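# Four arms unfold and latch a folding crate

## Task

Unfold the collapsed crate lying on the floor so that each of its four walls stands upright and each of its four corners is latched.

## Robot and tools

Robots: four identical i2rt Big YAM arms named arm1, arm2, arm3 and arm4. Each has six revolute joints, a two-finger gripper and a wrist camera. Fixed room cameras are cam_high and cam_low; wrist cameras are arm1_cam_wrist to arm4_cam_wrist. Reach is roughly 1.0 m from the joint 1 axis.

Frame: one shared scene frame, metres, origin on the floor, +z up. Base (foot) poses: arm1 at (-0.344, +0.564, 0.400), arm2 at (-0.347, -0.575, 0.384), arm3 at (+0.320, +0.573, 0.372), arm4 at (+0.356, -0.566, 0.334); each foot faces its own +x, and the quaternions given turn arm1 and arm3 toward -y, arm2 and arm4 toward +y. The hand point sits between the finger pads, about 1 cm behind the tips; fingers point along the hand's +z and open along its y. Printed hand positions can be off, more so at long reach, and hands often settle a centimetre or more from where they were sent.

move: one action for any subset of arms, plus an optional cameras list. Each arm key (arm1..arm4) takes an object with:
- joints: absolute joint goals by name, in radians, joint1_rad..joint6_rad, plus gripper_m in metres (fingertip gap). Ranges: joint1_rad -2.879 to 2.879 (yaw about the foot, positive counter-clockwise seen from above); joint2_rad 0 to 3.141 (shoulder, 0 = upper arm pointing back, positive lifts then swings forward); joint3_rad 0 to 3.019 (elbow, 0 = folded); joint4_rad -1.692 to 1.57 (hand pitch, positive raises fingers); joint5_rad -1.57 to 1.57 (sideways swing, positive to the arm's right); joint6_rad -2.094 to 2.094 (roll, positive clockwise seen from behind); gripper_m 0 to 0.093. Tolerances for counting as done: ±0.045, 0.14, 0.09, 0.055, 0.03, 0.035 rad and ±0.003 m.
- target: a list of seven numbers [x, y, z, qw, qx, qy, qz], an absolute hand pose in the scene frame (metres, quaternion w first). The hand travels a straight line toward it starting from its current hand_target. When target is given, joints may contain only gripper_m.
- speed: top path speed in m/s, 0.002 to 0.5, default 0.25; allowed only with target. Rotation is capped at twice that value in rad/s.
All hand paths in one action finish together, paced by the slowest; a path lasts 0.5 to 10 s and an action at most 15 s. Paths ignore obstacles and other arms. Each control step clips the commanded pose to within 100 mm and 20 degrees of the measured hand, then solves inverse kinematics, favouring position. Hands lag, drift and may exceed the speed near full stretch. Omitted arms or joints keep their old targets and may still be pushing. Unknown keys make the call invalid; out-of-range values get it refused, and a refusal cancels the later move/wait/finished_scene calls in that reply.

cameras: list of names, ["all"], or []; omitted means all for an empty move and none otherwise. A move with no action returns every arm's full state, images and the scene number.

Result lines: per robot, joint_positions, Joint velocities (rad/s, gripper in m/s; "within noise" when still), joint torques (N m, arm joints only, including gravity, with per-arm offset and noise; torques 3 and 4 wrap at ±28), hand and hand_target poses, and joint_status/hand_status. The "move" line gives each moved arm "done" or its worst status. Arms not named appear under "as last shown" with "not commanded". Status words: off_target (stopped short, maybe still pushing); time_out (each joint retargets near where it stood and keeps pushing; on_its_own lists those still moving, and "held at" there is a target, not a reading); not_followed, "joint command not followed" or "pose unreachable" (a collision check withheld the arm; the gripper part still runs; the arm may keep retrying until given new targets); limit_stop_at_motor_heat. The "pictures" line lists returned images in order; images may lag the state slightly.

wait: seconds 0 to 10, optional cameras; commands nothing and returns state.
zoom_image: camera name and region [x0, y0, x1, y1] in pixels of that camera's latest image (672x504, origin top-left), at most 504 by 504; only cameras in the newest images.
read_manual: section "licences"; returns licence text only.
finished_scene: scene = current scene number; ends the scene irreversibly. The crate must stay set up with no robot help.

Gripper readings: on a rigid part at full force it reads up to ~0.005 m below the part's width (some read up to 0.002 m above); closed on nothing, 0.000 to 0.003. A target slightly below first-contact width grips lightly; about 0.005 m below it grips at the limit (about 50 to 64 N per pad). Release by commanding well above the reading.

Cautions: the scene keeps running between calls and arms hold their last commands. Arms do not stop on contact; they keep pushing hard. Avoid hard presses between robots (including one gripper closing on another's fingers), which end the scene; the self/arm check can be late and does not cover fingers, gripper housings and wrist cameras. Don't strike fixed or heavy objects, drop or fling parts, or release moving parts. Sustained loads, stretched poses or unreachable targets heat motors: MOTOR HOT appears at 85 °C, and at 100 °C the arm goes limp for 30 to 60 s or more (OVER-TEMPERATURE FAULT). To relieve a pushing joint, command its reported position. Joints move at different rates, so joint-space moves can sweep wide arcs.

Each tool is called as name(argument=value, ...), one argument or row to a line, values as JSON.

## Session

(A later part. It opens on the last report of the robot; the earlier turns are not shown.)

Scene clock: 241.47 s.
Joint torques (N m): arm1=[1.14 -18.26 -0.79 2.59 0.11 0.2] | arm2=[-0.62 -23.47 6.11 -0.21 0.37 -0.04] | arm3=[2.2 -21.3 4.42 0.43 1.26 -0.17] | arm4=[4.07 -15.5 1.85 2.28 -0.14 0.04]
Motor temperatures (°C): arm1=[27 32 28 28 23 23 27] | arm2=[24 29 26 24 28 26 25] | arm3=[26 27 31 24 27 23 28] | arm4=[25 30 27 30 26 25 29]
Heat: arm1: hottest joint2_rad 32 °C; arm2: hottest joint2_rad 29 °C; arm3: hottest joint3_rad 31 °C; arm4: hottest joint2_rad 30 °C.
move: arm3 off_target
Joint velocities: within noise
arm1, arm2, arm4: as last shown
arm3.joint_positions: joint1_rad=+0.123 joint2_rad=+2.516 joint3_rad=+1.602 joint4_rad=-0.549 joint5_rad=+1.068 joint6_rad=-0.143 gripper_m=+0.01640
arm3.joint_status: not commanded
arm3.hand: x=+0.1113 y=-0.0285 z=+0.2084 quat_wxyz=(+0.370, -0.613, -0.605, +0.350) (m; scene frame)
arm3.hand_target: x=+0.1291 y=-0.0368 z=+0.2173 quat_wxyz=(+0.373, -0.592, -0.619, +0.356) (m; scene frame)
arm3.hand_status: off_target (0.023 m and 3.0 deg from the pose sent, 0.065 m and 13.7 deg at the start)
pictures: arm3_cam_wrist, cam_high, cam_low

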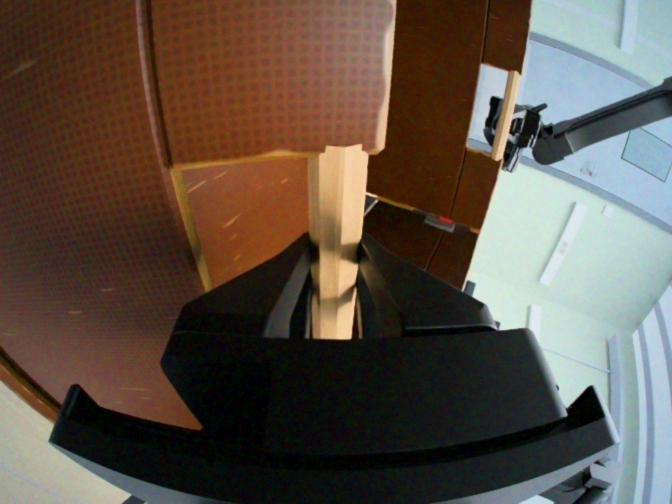

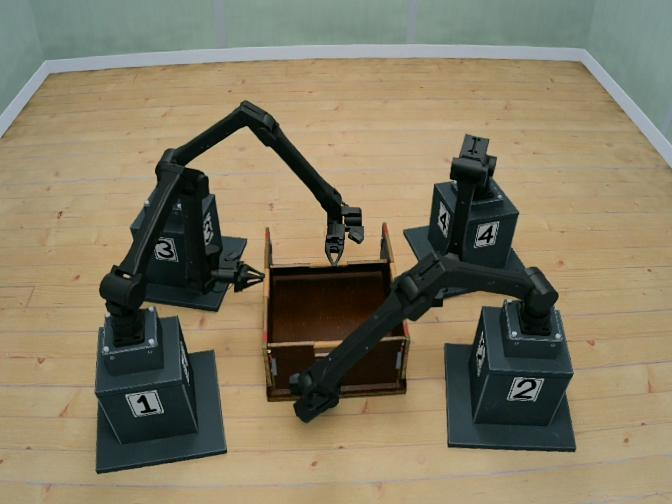

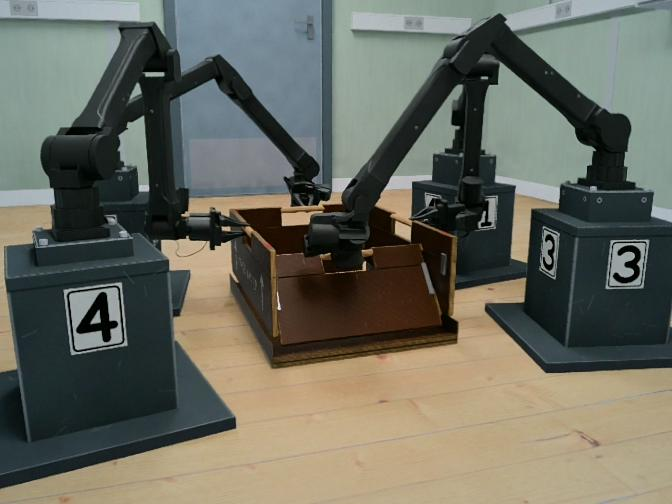

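move(
  arm3={"target":[0.180,-0.035,0.238,-0.4145,0.566,0.592,-0.396],"speed":0.08},
)

move(
  arm3={"target":[0.222,-0.033,0.244,-0.4145,0.566,0.592,-0.396],"speed":0.06},
  cameras=["arm3_cam_wrist","cam_low","cam_high"],
)

zoom_image(
  camera="cam_low",
  region=[220, 190, 470, 380],
)

zoom_image(
  camera="cam_high",
  region=[230, 200, 450, 420],
)

Scene clock: 245.63 s.
Joint torques (N m): arm1=[2.14 -17.44 -0.92 2.67 0.07 0.19] | arm2=[-0.73 -23.47 6.11 -0.24 0.36 -0.05] | arm3=[2.14 -19.96 6.67 -1.22 0.67 -0.02] | arm4=[4.01 -15.5 1.85 2.29 -0.14 0.04]
Motor temperatures (°C): arm1=[27 32 28 28 23 23 27] | arm2=[24 29 26 24 28 26 25] | arm3=[26 28 31 24 27 23 28] | arm4=[25 30 27 30 26 25 29]
Heat: arm1: hottest joint2_rad 32 °C; arm2: hottest joint2_rad 29 °C; arm3: hottest joint3_rad 31 °C; arm4: hottest joint2_rad 30 °C.
move: arm3 off_target
Joint velocities: within noise
arm1, arm2, arm4: as last shown
arm3.joint_positions: joint1_rad=+0.219 joint2_rad=+2.516 joint3_rad=+1.624 joint4_rad=-0.750 joint5_rad=+1.227 joint6_rad=+0.076 gripper_m=+0.01651
arm3.joint_status: not commanded
arm3.hand: x=+0.1588 y=-0.0259 z=+0.2384 quat_wxyz=(+0.411, -0.585, -0.572, +0.402) (m; scene frame)
arm3.hand_target: x=+0.1794 y=-0.0363 z=+0.2387 quat_wxyz=(+0.412, -0.567, -0.591, +0.400) (m; scene frame)
arm3.hand_status: off_target (0.023 m and 3.2 deg from the pose sent, 0.075 m and 9.2 deg at the start)
pictures: none

Scene clock: 247.30 s.
Joint torques (N m): arm1=[1.85 -17.96 -0.88 2.82 0.07 0.22] | arm2=[-0.67 -23.53 6.11 -0.21 0.37 -0.05] | arm3=[2.55 -18.84 6.8 -1.44 0.14 -0.05] | arm4=[4.07 -15.5 1.85 2.28 -0.14 0.04]
Motor temperatures (°C): arm1=[27 32 28 28 23 23 27] | arm2=[24 29 26 24 28 26 25] | arm3=[26 28 31 24 27 23 28] | arm4=[25 30 27 30 26 25 29]
Heat: arm1: hottest joint2_rad 32 °C; arm2: hottest joint2_rad 29 °C; arm3: hottest joint3_rad 31 °C; arm4: hottest joint2_rad 30 °C.
move: arm3 off_target
Joint velocities: within noise
arm1, arm2: as last shown
arm3.joint_positions: joint1_rad=+0.285 joint2_rad=+2.526 joint3_rad=+1.674 joint4_rad=-0.985 joint5_rad=+1.235 joint6_rad=+0.279 gripper_m=+0.01654
arm3.joint_status: not commanded
arm3.hand: x=+0.1974 y=-0.0241 z=+0.2510 quat_wxyz=(+0.417, -0.580, -0.569, +0.407) (m; scene frame)
arm3.hand_target: x=+0.2209 y=-0.0324 z=+0.2456 quat_wxyz=(+0.416, -0.564, -0.591, +0.400) (m; scene frame)
arm3.hand_status: off_target (0.027 m and 3.4 deg from the pose sent, 0.064 m and 3.2 deg at the start)
arm4.joint_positions: joint1_rad=+0.948 joint2_rad=+2.453 joint3_rad=+0.905 joint4_rad=+1.364 joint5_rad=+1.185 joint6_rad=-1.388 gripper_m=+0.01658
arm4.joint_status: not commanded
arm4.hand: x=-0.0395 y=-0.2156 z=+0.2453 quat_wxyz=(-0.682, +0.731, -0.017, +0.008) (m; scene frame)
arm4.hand_target: x=-0.0476 y=-0.2287 z=+0.2402 quat_wxyz=(-0.682, +0.731, +0.000, +0.000) (m; scene frame)
arm4.hand_status: not commanded
pictures: arm3_cam_wrist, cam_high, cam_low

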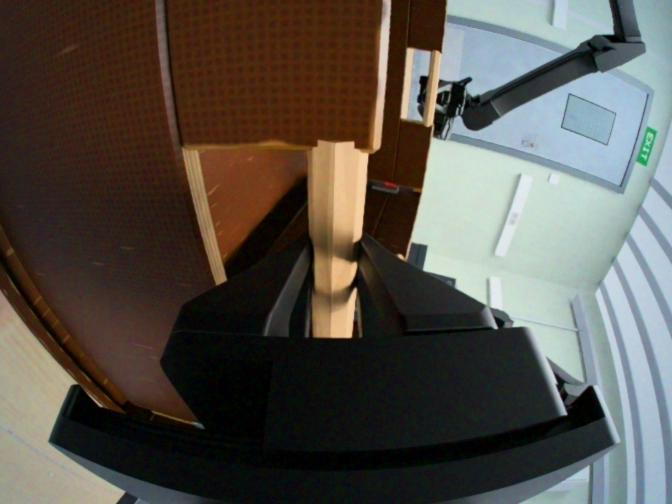

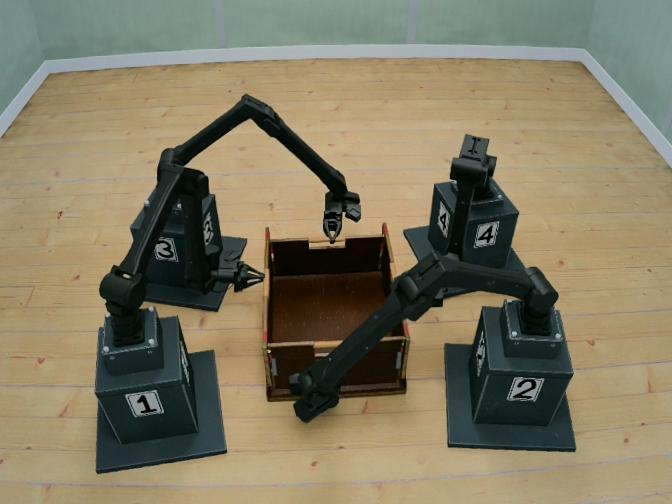

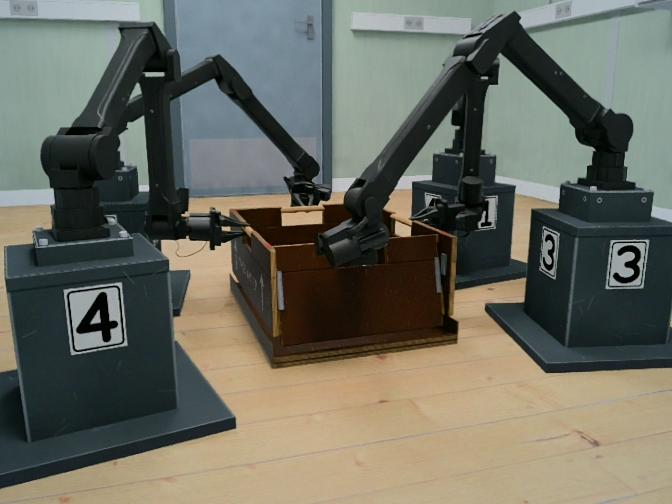

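Scaled by 2.016 from the camera's 672x504 image, which has a finer 960x720 frame.

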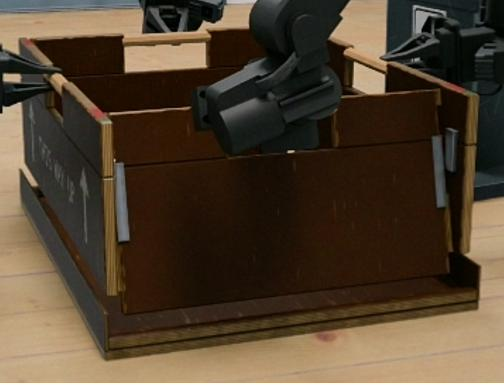

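Scaled by 2.291 from the camera's 672x504 image, which has a finer 960x720 frame.

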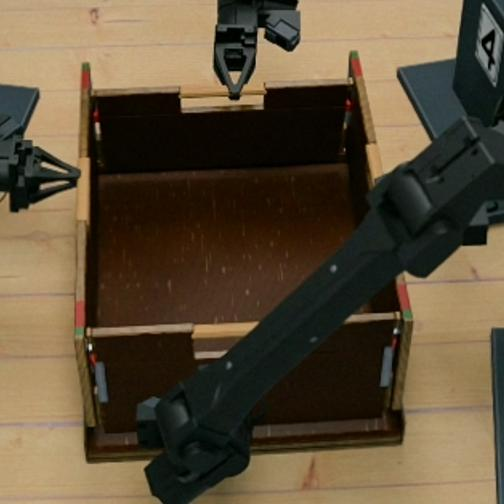

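move(
  arm3={"target":[0.260,-0.032,0.244,-0.4145,0.566,0.592,-0.396],"speed":0.06},
  cameras=["cam_high","cam_low"],
)

zoom_image(
  camera="cam_low",
  region=[220, 190, 470, 380],
)

zoom_image(
  camera="cam_high",
  region=[230, 200, 450, 420],
)

Scene clock: 250.27 s.
Joint torques (N m): arm1=[1.67 -17.73 -0.75 2.63 0.11 0.23] | arm2=[-0.67 -23.41 6.09 -0.21 0.37 -0.05] | arm3=[4.66 -18.73 6.97 -1.48 -0.2 0.03] | arm4=[4.07 -15.5 1.85 2.28 -0.14 0.04]
Motor temperatures (°C): arm1=[27 32 28 28 23 23 27] | arm2=[24 29 26 24 27 26 25] | arm3=[26 28 31 24 27 23 28] | arm4=[25 30 27 30 26 25 29]
Heat: arm1: hottest joint2_rad 32 °C; arm2: hottest joint2_rad 29 °C; arm3: hottest joint3_rad 31 °C; arm4: hottest joint2_rad 30 °C.
move: arm3 off_target
Joint velocities: within noise
arm1.joint_positions: joint1_rad=+0.922 joint2_rad=+2.625 joint3_rad=+0.888 joint4_rad=+1.479 joint5_rad=+1.129 joint6_rad=-1.341 gripper_m=+0.01392
arm1.joint_status: not commanded
arm1.hand: x=+0.0003 y=+0.2143 z=+0.2437 quat_wxyz=(+0.015, -0.010, -0.743, +0.669) (m; scene frame)
arm1.hand_target: x=+0.0064 y=+0.2247 z=+0.2423 quat_wxyz=(+0.003, -0.002, -0.743, +0.670) (m; scene frame)
arm1.hand_status: not commanded
arm2, arm4: as last shown
arm3.joint_positions: joint1_rad=+0.321 joint2_rad=+2.550 joint3_rad=+1.736 joint4_rad=-1.161 joint5_rad=+1.214 joint6_rad=+0.424 gripper_m=+0.01654
arm3.joint_status: not commanded
arm3.hand: x=+0.2193 y=-0.0236 z=+0.2547 quat_wxyz=(+0.420, -0.586, -0.565, +0.402) (m; scene frame)
arm3.hand_target: x=+0.2590 y=-0.0306 z=+0.2447 quat_wxyz=(+0.413, -0.565, -0.593, +0.397) (m; scene frame)
arm3.hand_status: off_target (0.043 m and 4.0 deg from the pose sent, 0.064 m and 3.4 deg at the start)
pictures: cam_high, cam_low

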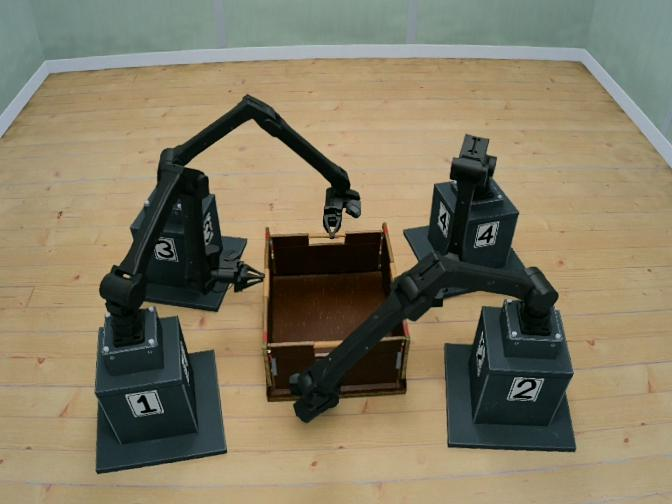

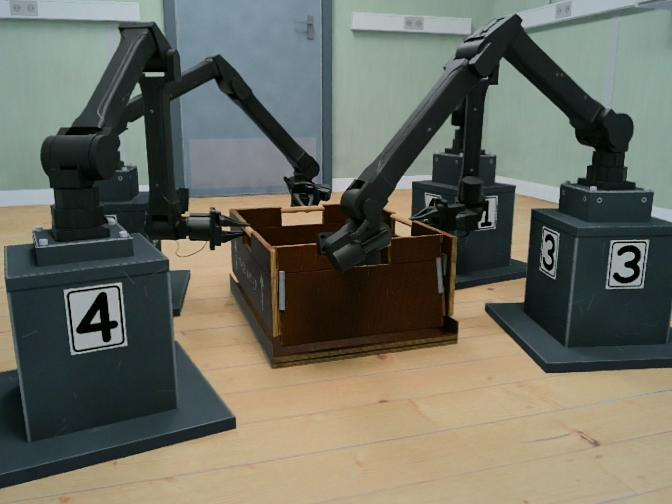

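Scaled by 2.016 from the camera's 672x504 image, which has a finer 960x720 frame.

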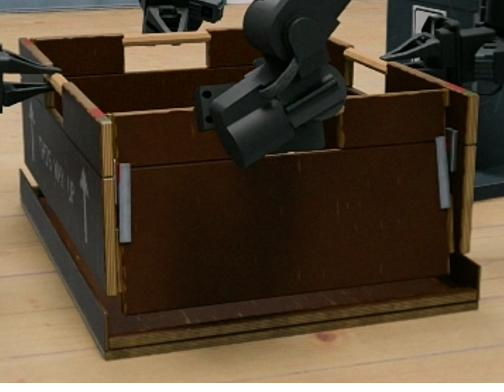

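Scaled by 2.291 from the camera's 672x504 image, which has a finer 960x720 frame.

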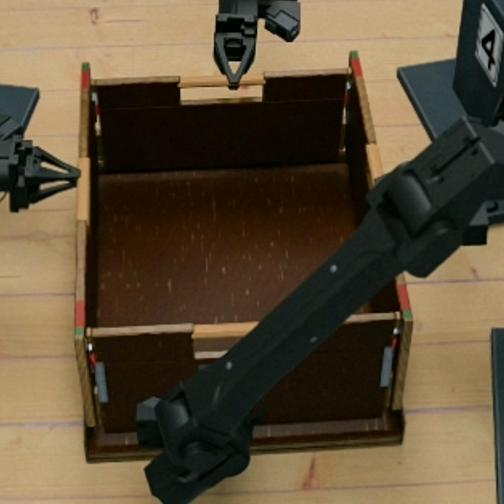

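move(
  arm3={"target":[0.285,-0.032,0.240,-0.4145,0.566,0.592,-0.396],"speed":0.05},
  cameras=["cam_high","cam_low"],
)

zoom_image(
  camera="cam_low",
  region=[220, 190, 470, 380],
)

zoom_image(
  camera="cam_high",
  region=[230, 200, 450, 420],
)

Scene clock: 252.73 s.
Joint torques (N m): arm1=[2.37 -17.96 -0.99 2.7 0.08 0.21] | arm2=[-0.67 -23.47 6.11 -0.21 0.37 -0.05] | arm3=[3.49 -17.85 7.91 -0.91 0 -0.17] | arm4=[4.07 -15.5 1.84 2.28 -0.14 0.04]
Motor temperatures (°C): arm1=[27 32 28 28 23 23 27] | arm2=[24 29 26 24 27 26 25] | arm3=[26 28 31 24 27 23 28] | arm4=[25 30 27 30 26 25 29]
Heat: arm1: hottest joint2_rad 32 °C; arm2: hottest joint2_rad 29 °C; arm3: hottest joint3_rad 31 °C; arm4: hottest joint2_rad 30 °C.
move: arm3 off_target
Joint velocities: within noise
arm1.joint_positions: joint1_rad=+0.922 joint2_rad=+2.625 joint3_rad=+0.890 joint4_rad=+1.479 joint5_rad=+1.129 joint6_rad=-1.341 gripper_m=+0.01391
arm1.joint_status: not commanded
arm1.hand: x=+0.0009 y=+0.2140 z=+0.2438 quat_wxyz=(+0.015, -0.010, -0.742, +0.670) (m; scene frame)
arm1.hand_target: x=+0.0070 y=+0.2244 z=+0.2424 quat_wxyz=(+0.002, -0.002, -0.742, +0.670) (m; scene frame)
arm1.hand_status: not commanded
arm2: as last shown
arm3.joint_positions: joint1_rad=+0.379 joint2_rad=+2.568 joint3_rad=+1.777 joint4_rad=-1.291 joint5_rad=+1.187 joint6_rad=+0.538 gripper_m=+0.01638
arm3.joint_status: not commanded
arm3.hand: x=+0.2549 y=-0.0224 z=+0.2572 quat_wxyz=(+0.417, -0.583, -0.569, +0.402) (m; scene frame)
arm3.hand_target: x=+0.2841 y=-0.0298 z=+0.2412 quat_wxyz=(+0.414, -0.566, -0.592, +0.397) (m; scene frame)
arm3.hand_status: off_target (0.036 m and 3.4 deg from the pose sent, 0.068 m and 4.0 deg at the start)
arm4.joint_positions: joint1_rad=+0.948 joint2_rad=+2.453 joint3_rad=+0.905 joint4_rad=+1.364 joint5_rad=+1.186 joint6_rad=-1.388 gripper_m=+0.01658
arm4.joint_status: not commanded
arm4.hand: x=-0.0392 y=-0.2156 z=+0.2453 quat_wxyz=(-0.682, +0.731, -0.017, +0.008) (m; scene frame)
arm4.hand_target: x=-0.0474 y=-0.2287 z=+0.2403 quat_wxyz=(-0.682, +0.731, +0.000, +0.001) (m; scene frame)
arm4.hand_status: not commanded
pictures: cam_high, cam_low

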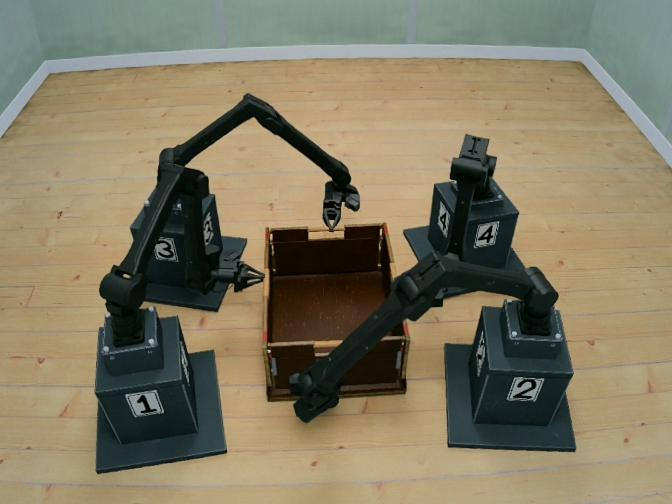

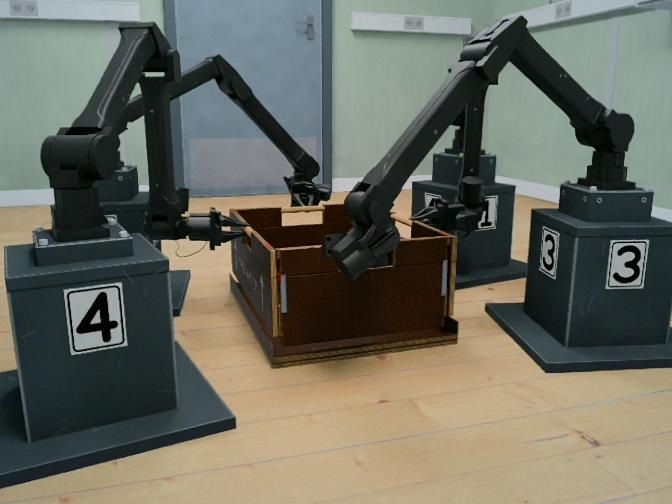

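Scaled by 2.016 from the camera's 672x504 image, which has a finer 960x720 frame.

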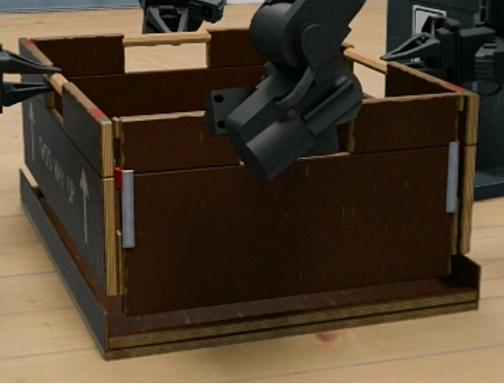

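Scaled by 2.291 from the camera's 672x504 image, which has a finer 960x720 frame.

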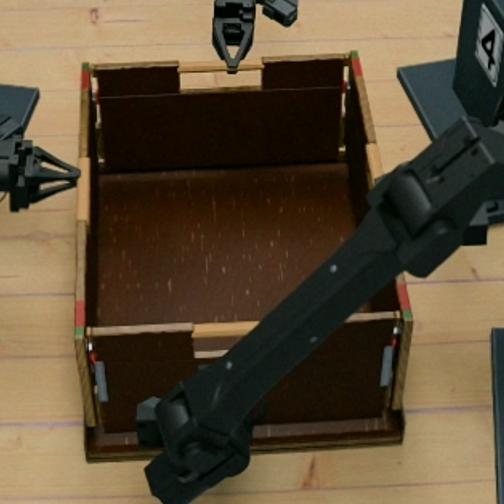

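move(
  arm1={"target":[0.008,0.200,0.242,0,0,0.743,-0.669],"speed":0.04},
  arm4={"target":[-0.048,-0.203,0.240,-0.682,0.731,0,0],"speed":0.04},
  cameras=["cam_high","cam_low"],
)

zoom_image(
  camera="cam_low",
  region=[220, 190, 470, 380],
)

zoom_image(
  camera="cam_high",
  region=[230, 200, 450, 420],
)

Scene clock: 255.70 s.
Joint torques (N m): arm1=[-0.97 -17.32 1.26 2.25 -1.26 0.05] | arm2=[-0.67 -23.47 6.09 -0.21 0.37 -0.05] | arm3=[3.25 -18.08 7.98 -0.98 -0.01 -0.14] | arm4=[1.08 -15.21 4.18 1.76 -1.09 -0.08]
Motor temperatures (°C): arm1=[27 32 28 27 23 23 27] | arm2=[24 29 26 24 27 26 25] | arm3=[26 27 31 24 26 23 28] | arm4=[25 30 27 30 26 25 29]
Heat: arm1: hottest joint2_rad 32 °C; arm2: hottest joint2_rad 29 °C; arm3: hottest joint3_rad 31 °C; arm4: hottest joint2_rad 30 °C.
move: arm1 off_target; arm4 off_target
Joint velocities: within noise
arm1.joint_positions: joint1_rad=+0.913 joint2_rad=+2.625 joint3_rad=+0.887 joint4_rad=+1.486 joint5_rad=+1.102 joint6_rad=-1.344 gripper_m=+0.01390
arm1.joint_status: not commanded
arm1.hand: x=+0.0015 y=+0.2113 z=+0.2436 quat_wxyz=(+0.007, -0.005, -0.744, +0.668) (m; scene frame)
arm1.hand_target: x=+0.0108 y=+0.2038 z=+0.2420 quat_wxyz=(-0.002, +0.004, -0.743, +0.669) (m; scene frame)
arm1.hand_status: off_target (0.013 m and 1.0 deg from the pose sent, 0.016 m and 2.0 deg at the start)
arm2, arm3: as last shown
arm3.hand_target: x=+0.2841 y=-0.0298 z=+0.2412 quat_wxyz=(+0.414, -0.566, -0.593, +0.397) (m; scene frame)
arm4.joint_positions: joint1_rad=+0.941 joint2_rad=+2.453 joint3_rad=+0.905 joint4_rad=+1.371 joint5_rad=+1.166 joint6_rad=-1.395 gripper_m=+0.01658
arm4.joint_status: not commanded
arm4.hand: x=-0.0401 y=-0.2124 z=+0.2458 quat_wxyz=(-0.682, +0.731, -0.013, +0.004) (m; scene frame)
arm4.hand_target: x=-0.0490 y=-0.2061 z=+0.2407 quat_wxyz=(-0.683, +0.731, -0.001, -0.001) (m; scene frame)
arm4.hand_status: off_target (0.014 m and 1.6 deg from the pose sent, 0.016 m and 2.2 deg at the start)
pictures: cam_high, cam_low

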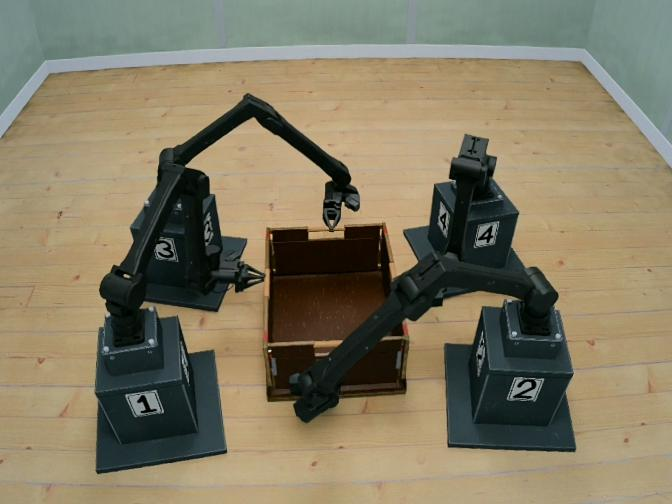

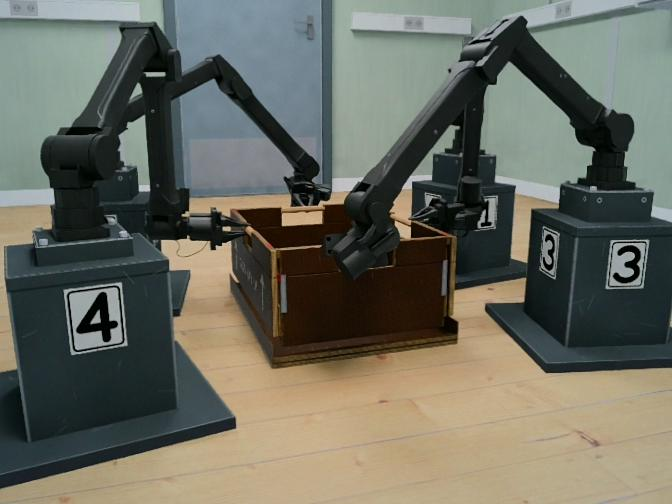

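Scaled by 2.016 from the camera's 672x504 image, which has a finer 960x720 frame.

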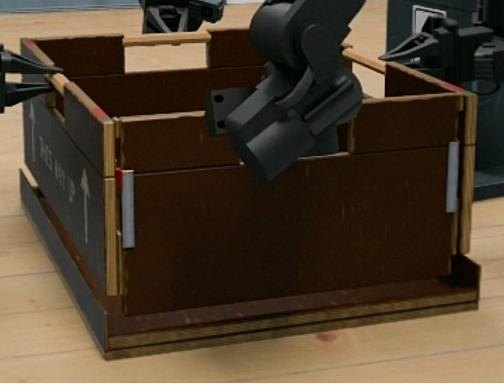

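Scaled by 2.291 from the camera's 672x504 image, which has a finer 960x720 frame.

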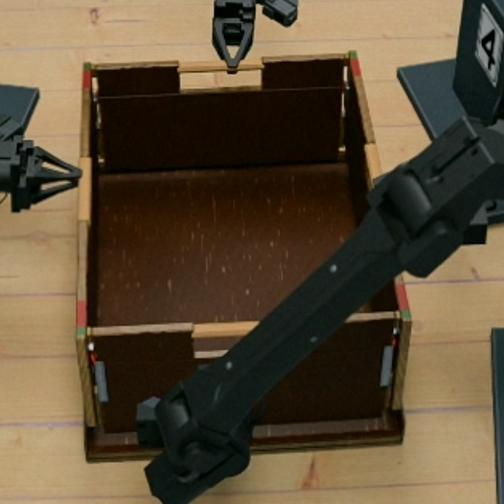

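move(
  cameras=["all"],
)

zoom_image(
  camera="arm2_cam_wrist",
  region=[0, 100, 300, 420],
)

zoom_image(
  camera="arm3_cam_wrist",
  region=[300, 100, 500, 300],
)

zoom_image(
  camera="cam_low",
  region=[230, 210, 330, 310],
)

zoom_image(
  camera="cam_low",
  region=[390, 200, 490, 300],
)

zoom_image(
  camera="cam_high",
  region=[250, 310, 350, 410],
)

zoom_image(
  camera="cam_high",
  region=[360, 310, 430, 380],
)

Scene clock: 258.00 s.
Joint torques (N m): arm1=[-1.2 -17.61 1.24 2.03 -1.26 0] | arm2=[-0.73 -23.47 6.11 -0.23 0.37 -0.05] | arm3=[2.96 -17.79 7.83 -0.96 0.03 -0.14] | arm4=[1.03 -15.15 4.18 1.72 -1.09 -0.08]
Motor temperatures (°C): arm1=[27 32 28 27 23 23 27] | arm2=[24 29 26 24 27 26 25] | arm3=[26 27 31 24 26 23 28] | arm4=[25 30 27 30 26 25 29]
Heat: arm1: hottest joint2_rad 32 °C; arm2: hottest joint2_rad 29 °C; arm3: hottest joint3_rad 31 °C; arm4: hottest joint2_rad 30 °C.
Joint velocities: within noise
arm1.joint_positions: joint1_rad=+0.913 joint2_rad=+2.625 joint3_rad=+0.887 joint4_rad=+1.486 joint5_rad=+1.102 joint6_rad=-1.344 gripper_m=+0.01390
arm1.joint_status: not commanded
arm1.hand: x=+0.0015 y=+0.2113 z=+0.2436 quat_wxyz=(+0.007, -0.005, -0.744, +0.668) (m; scene frame)
arm1.hand_target: x=+0.0108 y=+0.2038 z=+0.2420 quat_wxyz=(-0.003, +0.004, -0.743, +0.669) (m; scene frame)
arm1.hand_status: off_target (0.013 m and 1.0 deg from the pose sent, 0.016 m and 2.0 deg at the start)
arm2.joint_positions: joint1_rad=+0.412 joint2_rad=+2.685 joint3_rad=+1.889 joint4_rad=-1.475 joint5_rad=+1.151 joint6_rad=+0.686 gripper_m=+0.00513
arm2.joint_status: not commanded
arm2.hand: x=-0.3474 y=+0.0125 z=+0.2372 quat_wxyz=(-0.402, +0.588, -0.557, +0.428) (m; scene frame)
arm2.hand_target: x=-0.3453 y=+0.0188 z=+0.2341 quat_wxyz=(-0.402, +0.586, -0.562, +0.423) (m; scene frame)
arm2.hand_status: not commanded
arm3.joint_positions: joint1_rad=+0.379 joint2_rad=+2.568 joint3_rad=+1.777 joint4_rad=-1.291 joint5_rad=+1.187 joint6_rad=+0.538 gripper_m=+0.01638
arm3.joint_status: not commanded
arm3.hand: x=+0.2549 y=-0.0224 z=+0.2572 quat_wxyz=(+0.417, -0.583, -0.569, +0.402) (m; scene frame)
arm3.hand_target: x=+0.2841 y=-0.0298 z=+0.2412 quat_wxyz=(+0.414, -0.566, -0.593, +0.397) (m; scene frame)
arm3.hand_status: not commanded
arm4.joint_positions: joint1_rad=+0.941 joint2_rad=+2.453 joint3_rad=+0.905 joint4_rad=+1.371 joint5_rad=+1.166 joint6_rad=-1.395 gripper_m=+0.01658
arm4.joint_status: not commanded
arm4.hand: x=-0.0401 y=-0.2124 z=+0.2458 quat_wxyz=(-0.682, +0.731, -0.013, +0.004) (m; scene frame)
arm4.hand_target: x=-0.0490 y=-0.2061 z=+0.2407 quat_wxyz=(-0.683, +0.731, -0.001, -0.001) (m; scene frame)
arm4.hand_status: off_target (0.014 m and 1.6 deg from the pose sent, 0.016 m and 2.2 deg at the start)
pictures: arm1_cam_wrist, arm2_cam_wrist, arm3_cam_wrist, arm4_cam_wrist, cam_high, cam_low

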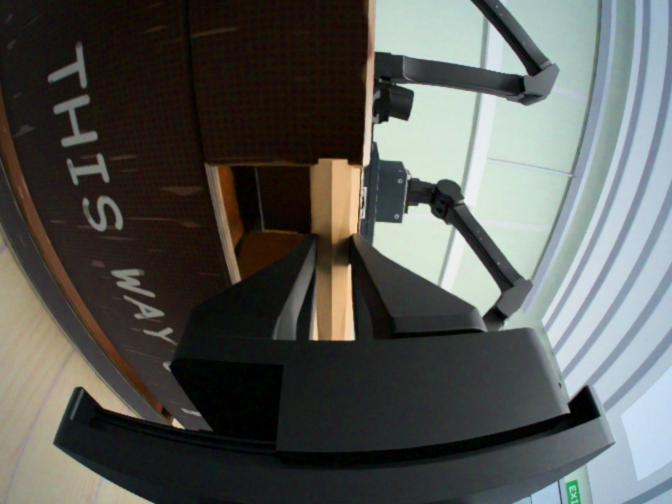

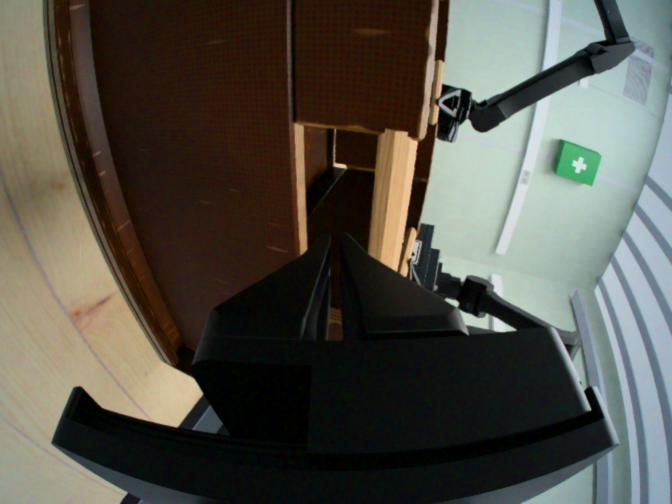

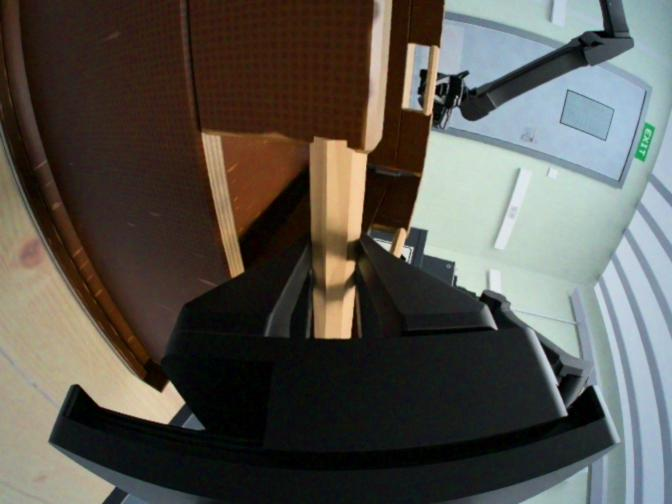

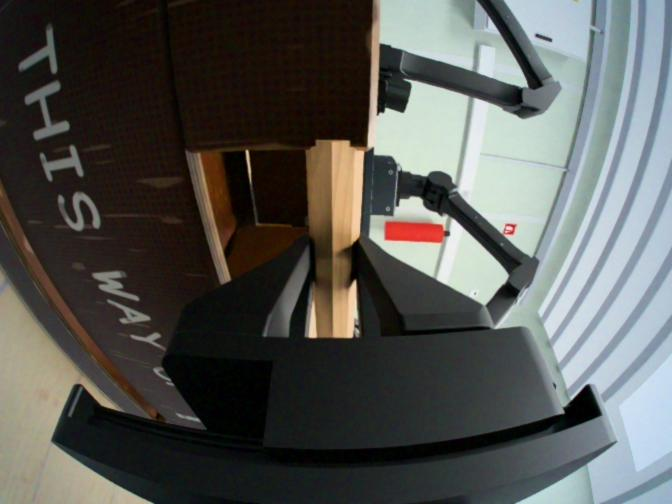

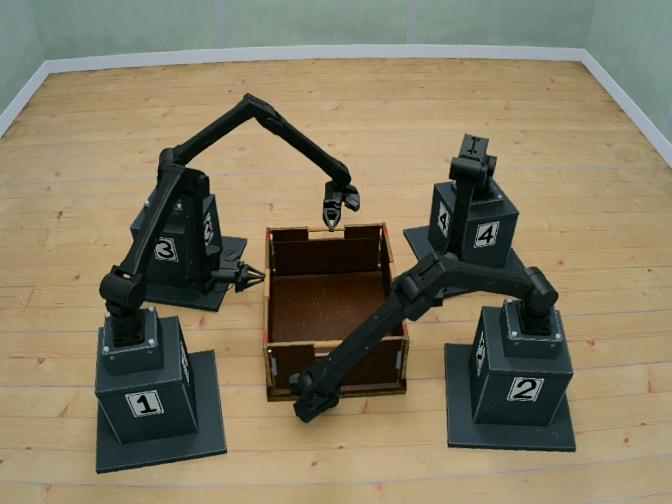

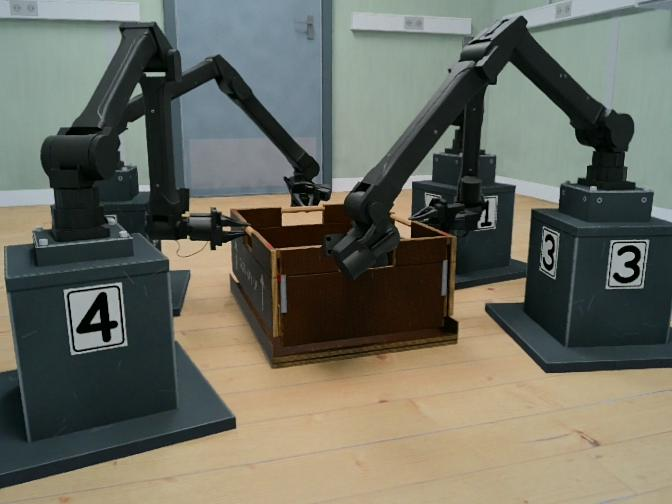

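Scaled by 1.575 from the camera's 672x504 image, which has a finer 960x720 frame.

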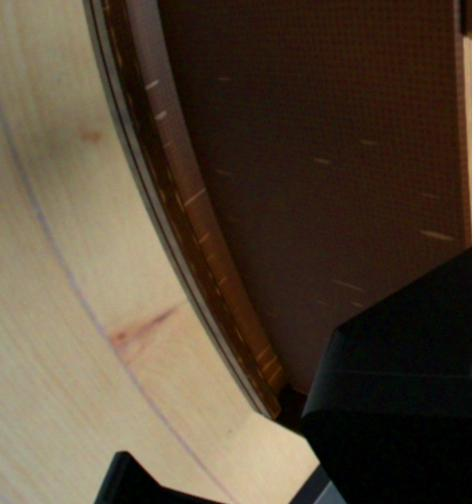

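Scaled by 2.520 from the camera's 672x504 image, which has a finer 960x720 frame.

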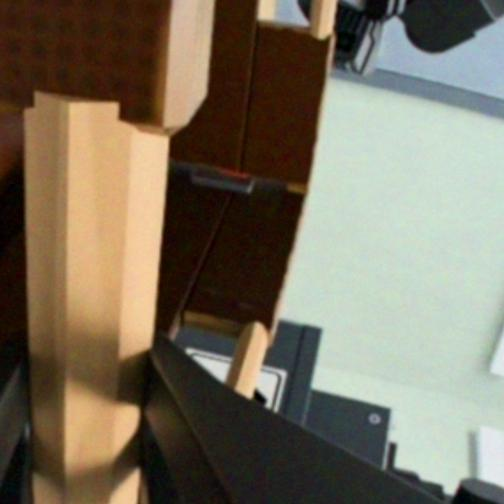

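Scaled by 5.040 from the camera's 672x504 image, which has a finer 960x720 frame.

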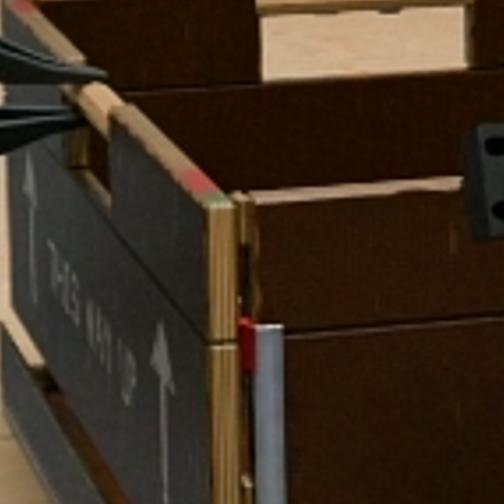

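Scaled by 5.040 from the camera's 672x504 image, which has a finer 960x720 frame.

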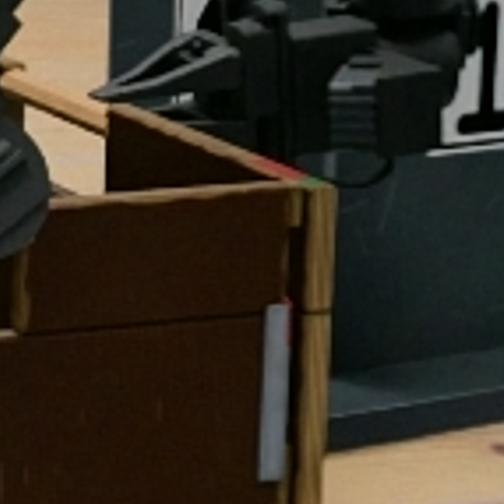

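Scaled by 5.040 from the camera's 672x504 image, which has a finer 960x720 frame.

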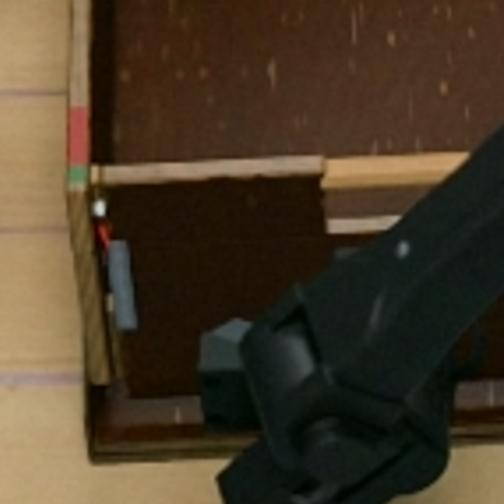

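Scaled by 7.200 from the camera's 672x504 image, which has a finer 960x720 frame.

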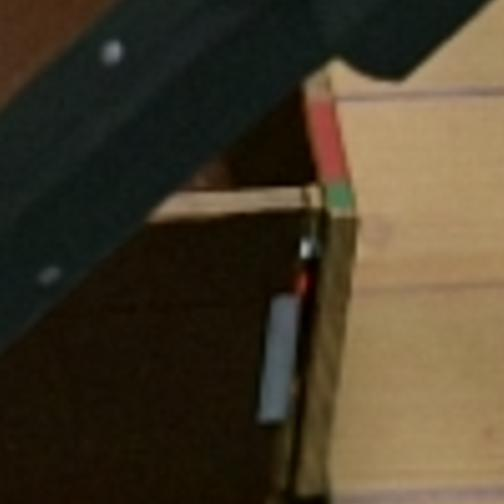

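zoom_image(
  camera="cam_high",
  region=[255, 215, 325, 275],
)

zoom_image(
  camera="cam_high",
  region=[350, 215, 420, 275],
)

zoom_image(
  camera="arm2_cam_wrist",
  region=[360, 100, 480, 300],
)

Scaled by 7.200 from the camera's 672x504 image, which has a finer 960x720 frame.

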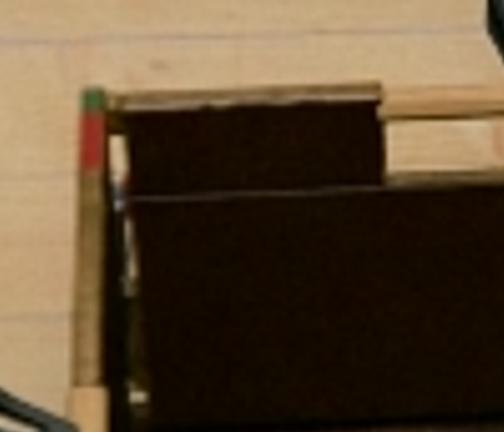

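Scaled by 7.200 from the camera's 672x504 image, which has a finer 960x720 frame.

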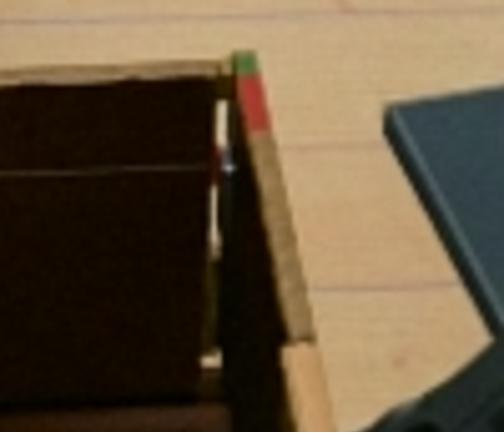

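Scaled by 2.520 from the camera's 672x504 image, which has a finer 960x720 frame.

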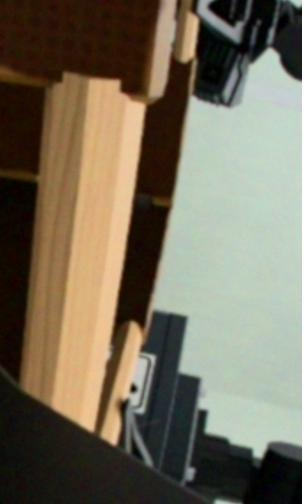

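move(
  arm3={"target":[0.305,-0.03,0.238,-0.4145,0.566,0.592,-0.396],"speed":0.04},
  arm1={"target":[0.008,0.188,0.242,0,0,0.743,-0.669],"speed":0.04},
  arm4={"target":[-0.048,-0.190,0.240,-0.682,0.731,0,0],"speed":0.04},
  cameras=["cam_high","cam_low"],
)

zoom_image(
  camera="cam_high",
  region=[255, 215, 325, 275],
)

zoom_image(
  camera="cam_high",
  region=[350, 215, 420, 275],
)

zoom_image(
  camera="cam_low",
  region=[220, 190, 470, 380],
)

zoom_image(
  camera="cam_high",
  region=[250, 310, 350, 410],
)

zoom_image(
  camera="cam_high",
  region=[360, 310, 430, 380],
)

Scene clock: 264.13 s.
Joint torques (N m): arm1=[-3.78 -18.32 2.45 1.68 -1.6 -0.02] | arm2=[-0.67 -23.41 6.11 -0.21 0.37 -0.05] | arm3=[5.48 -18.26 7.57 -1.31 -0.33 0] | arm4=[-0.91 -15.03 5.24 1.33 -1.88 -0.09]
Motor temperatures (°C): arm1=[27 32 28 27 24 23 27] | arm2=[24 29 26 24 27 26 25] | arm3=[26 27 31 24 26 23 28] | arm4=[25 30 27 30 27 25 29]
Heat: arm1: hottest joint2_rad 32 °C; arm2: hottest joint2_rad 29 °C; arm3: hottest joint3_rad 31 °C; arm4: hottest joint2_rad 30 °C.
move: arm1 off_target; arm3 off_target; arm4 off_target
Joint velocities: within noise
arm1.joint_positions: joint1_rad=+0.910 joint2_rad=+2.625 joint3_rad=+0.882 joint4_rad=+1.493 joint5_rad=+1.087 joint6_rad=-1.348 gripper_m=+0.01390
arm1.joint_status: not commanded
arm1.hand: x=+0.0015 y=+0.2110 z=+0.2436 quat_wxyz=(+0.004, +0.000, -0.745, +0.667) (m; scene frame)
arm1.hand_target: x=+0.0073 y=+0.1894 z=+0.2427 quat_wxyz=(-0.001, -0.001, -0.743, +0.669) (m; scene frame)
arm1.hand_status: off_target (0.024 m and 0.5 deg from the pose sent, 0.024 m and 1.0 deg at the start)
arm2: as last shown
arm3.joint_positions: joint1_rad=+0.379 joint2_rad=+2.588 joint3_rad=+1.811 joint4_rad=-1.357 joint5_rad=+1.181 joint6_rad=+0.592 gripper_m=+0.01637
arm3.joint_status: not commanded
arm3.hand: x=+0.2553 y=-0.0222 z=+0.2567 quat_wxyz=(+0.424, -0.588, -0.562, +0.398) (m; scene frame)
arm3.hand_target: x=+0.3031 y=-0.0266 z=+0.2391 quat_wxyz=(+0.414, -0.565, -0.592, +0.397) (m; scene frame)
arm3.hand_status: off_target (0.054 m and 4.4 deg from the pose sent, 0.054 m and 3.4 deg at the start)
arm4.joint_positions: joint1_rad=+0.938 joint2_rad=+2.455 joint3_rad=+0.905 joint4_rad=+1.374 joint5_rad=+1.159 joint6_rad=-1.398 gripper_m=+0.01658
arm4.joint_status: not commanded
arm4.hand: x=-0.0401 y=-0.2113 z=+0.2453 quat_wxyz=(-0.682, +0.731, -0.011, +0.003) (m; scene frame)
arm4.hand_target: x=-0.0477 y=-0.1926 z=+0.2399 quat_wxyz=(-0.682, +0.732, -0.001, -0.002) (m; scene frame)
arm4.hand_status: off_target (0.023 m and 1.3 deg from the pose sent, 0.024 m and 1.6 deg at the start)
pictures: cam_high, cam_low

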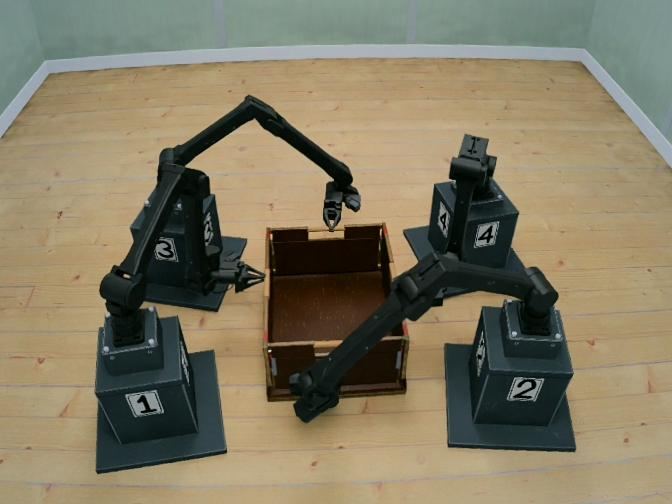

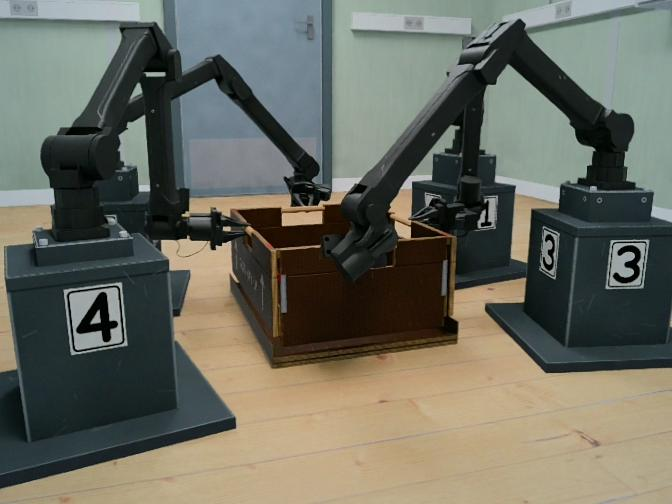

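Scaled by 7.200 from the camera's 672x504 image, which has a finer 960x720 frame.

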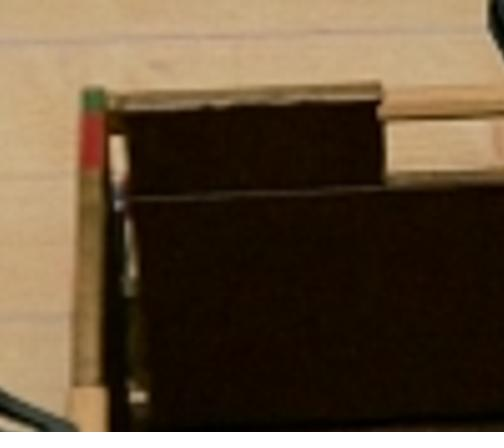

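Scaled by 7.200 from the camera's 672x504 image, which has a finer 960x720 frame.

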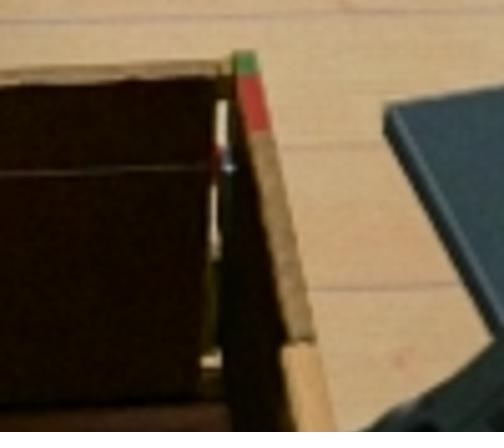

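Scaled by 2.016 from the camera's 672x504 image, which has a finer 960x720 frame.

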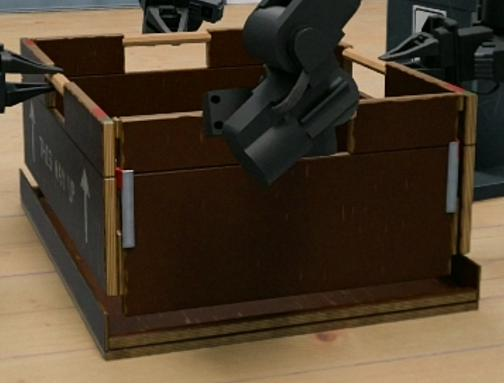

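Scaled by 5.040 from the camera's 672x504 image, which has a finer 960x720 frame.

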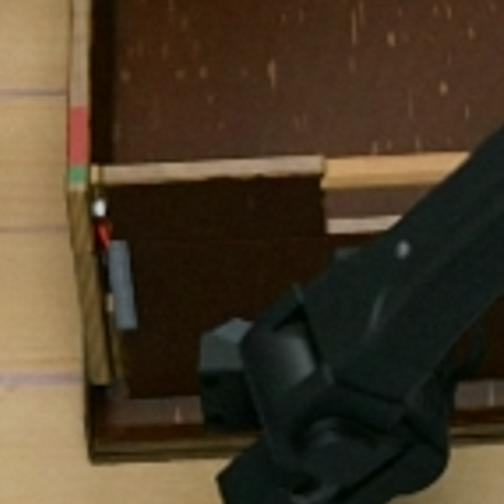

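Scaled by 7.200 from the camera's 672x504 image, which has a finer 960x720 frame.

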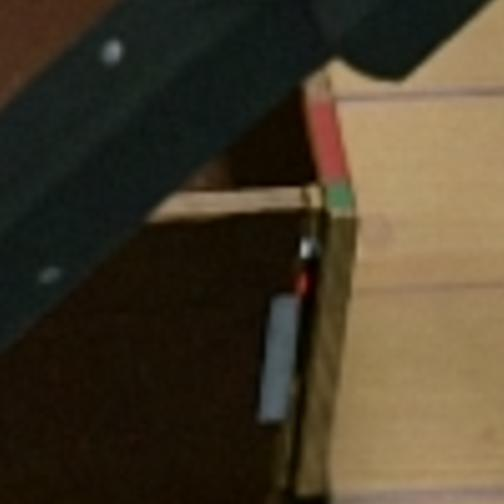

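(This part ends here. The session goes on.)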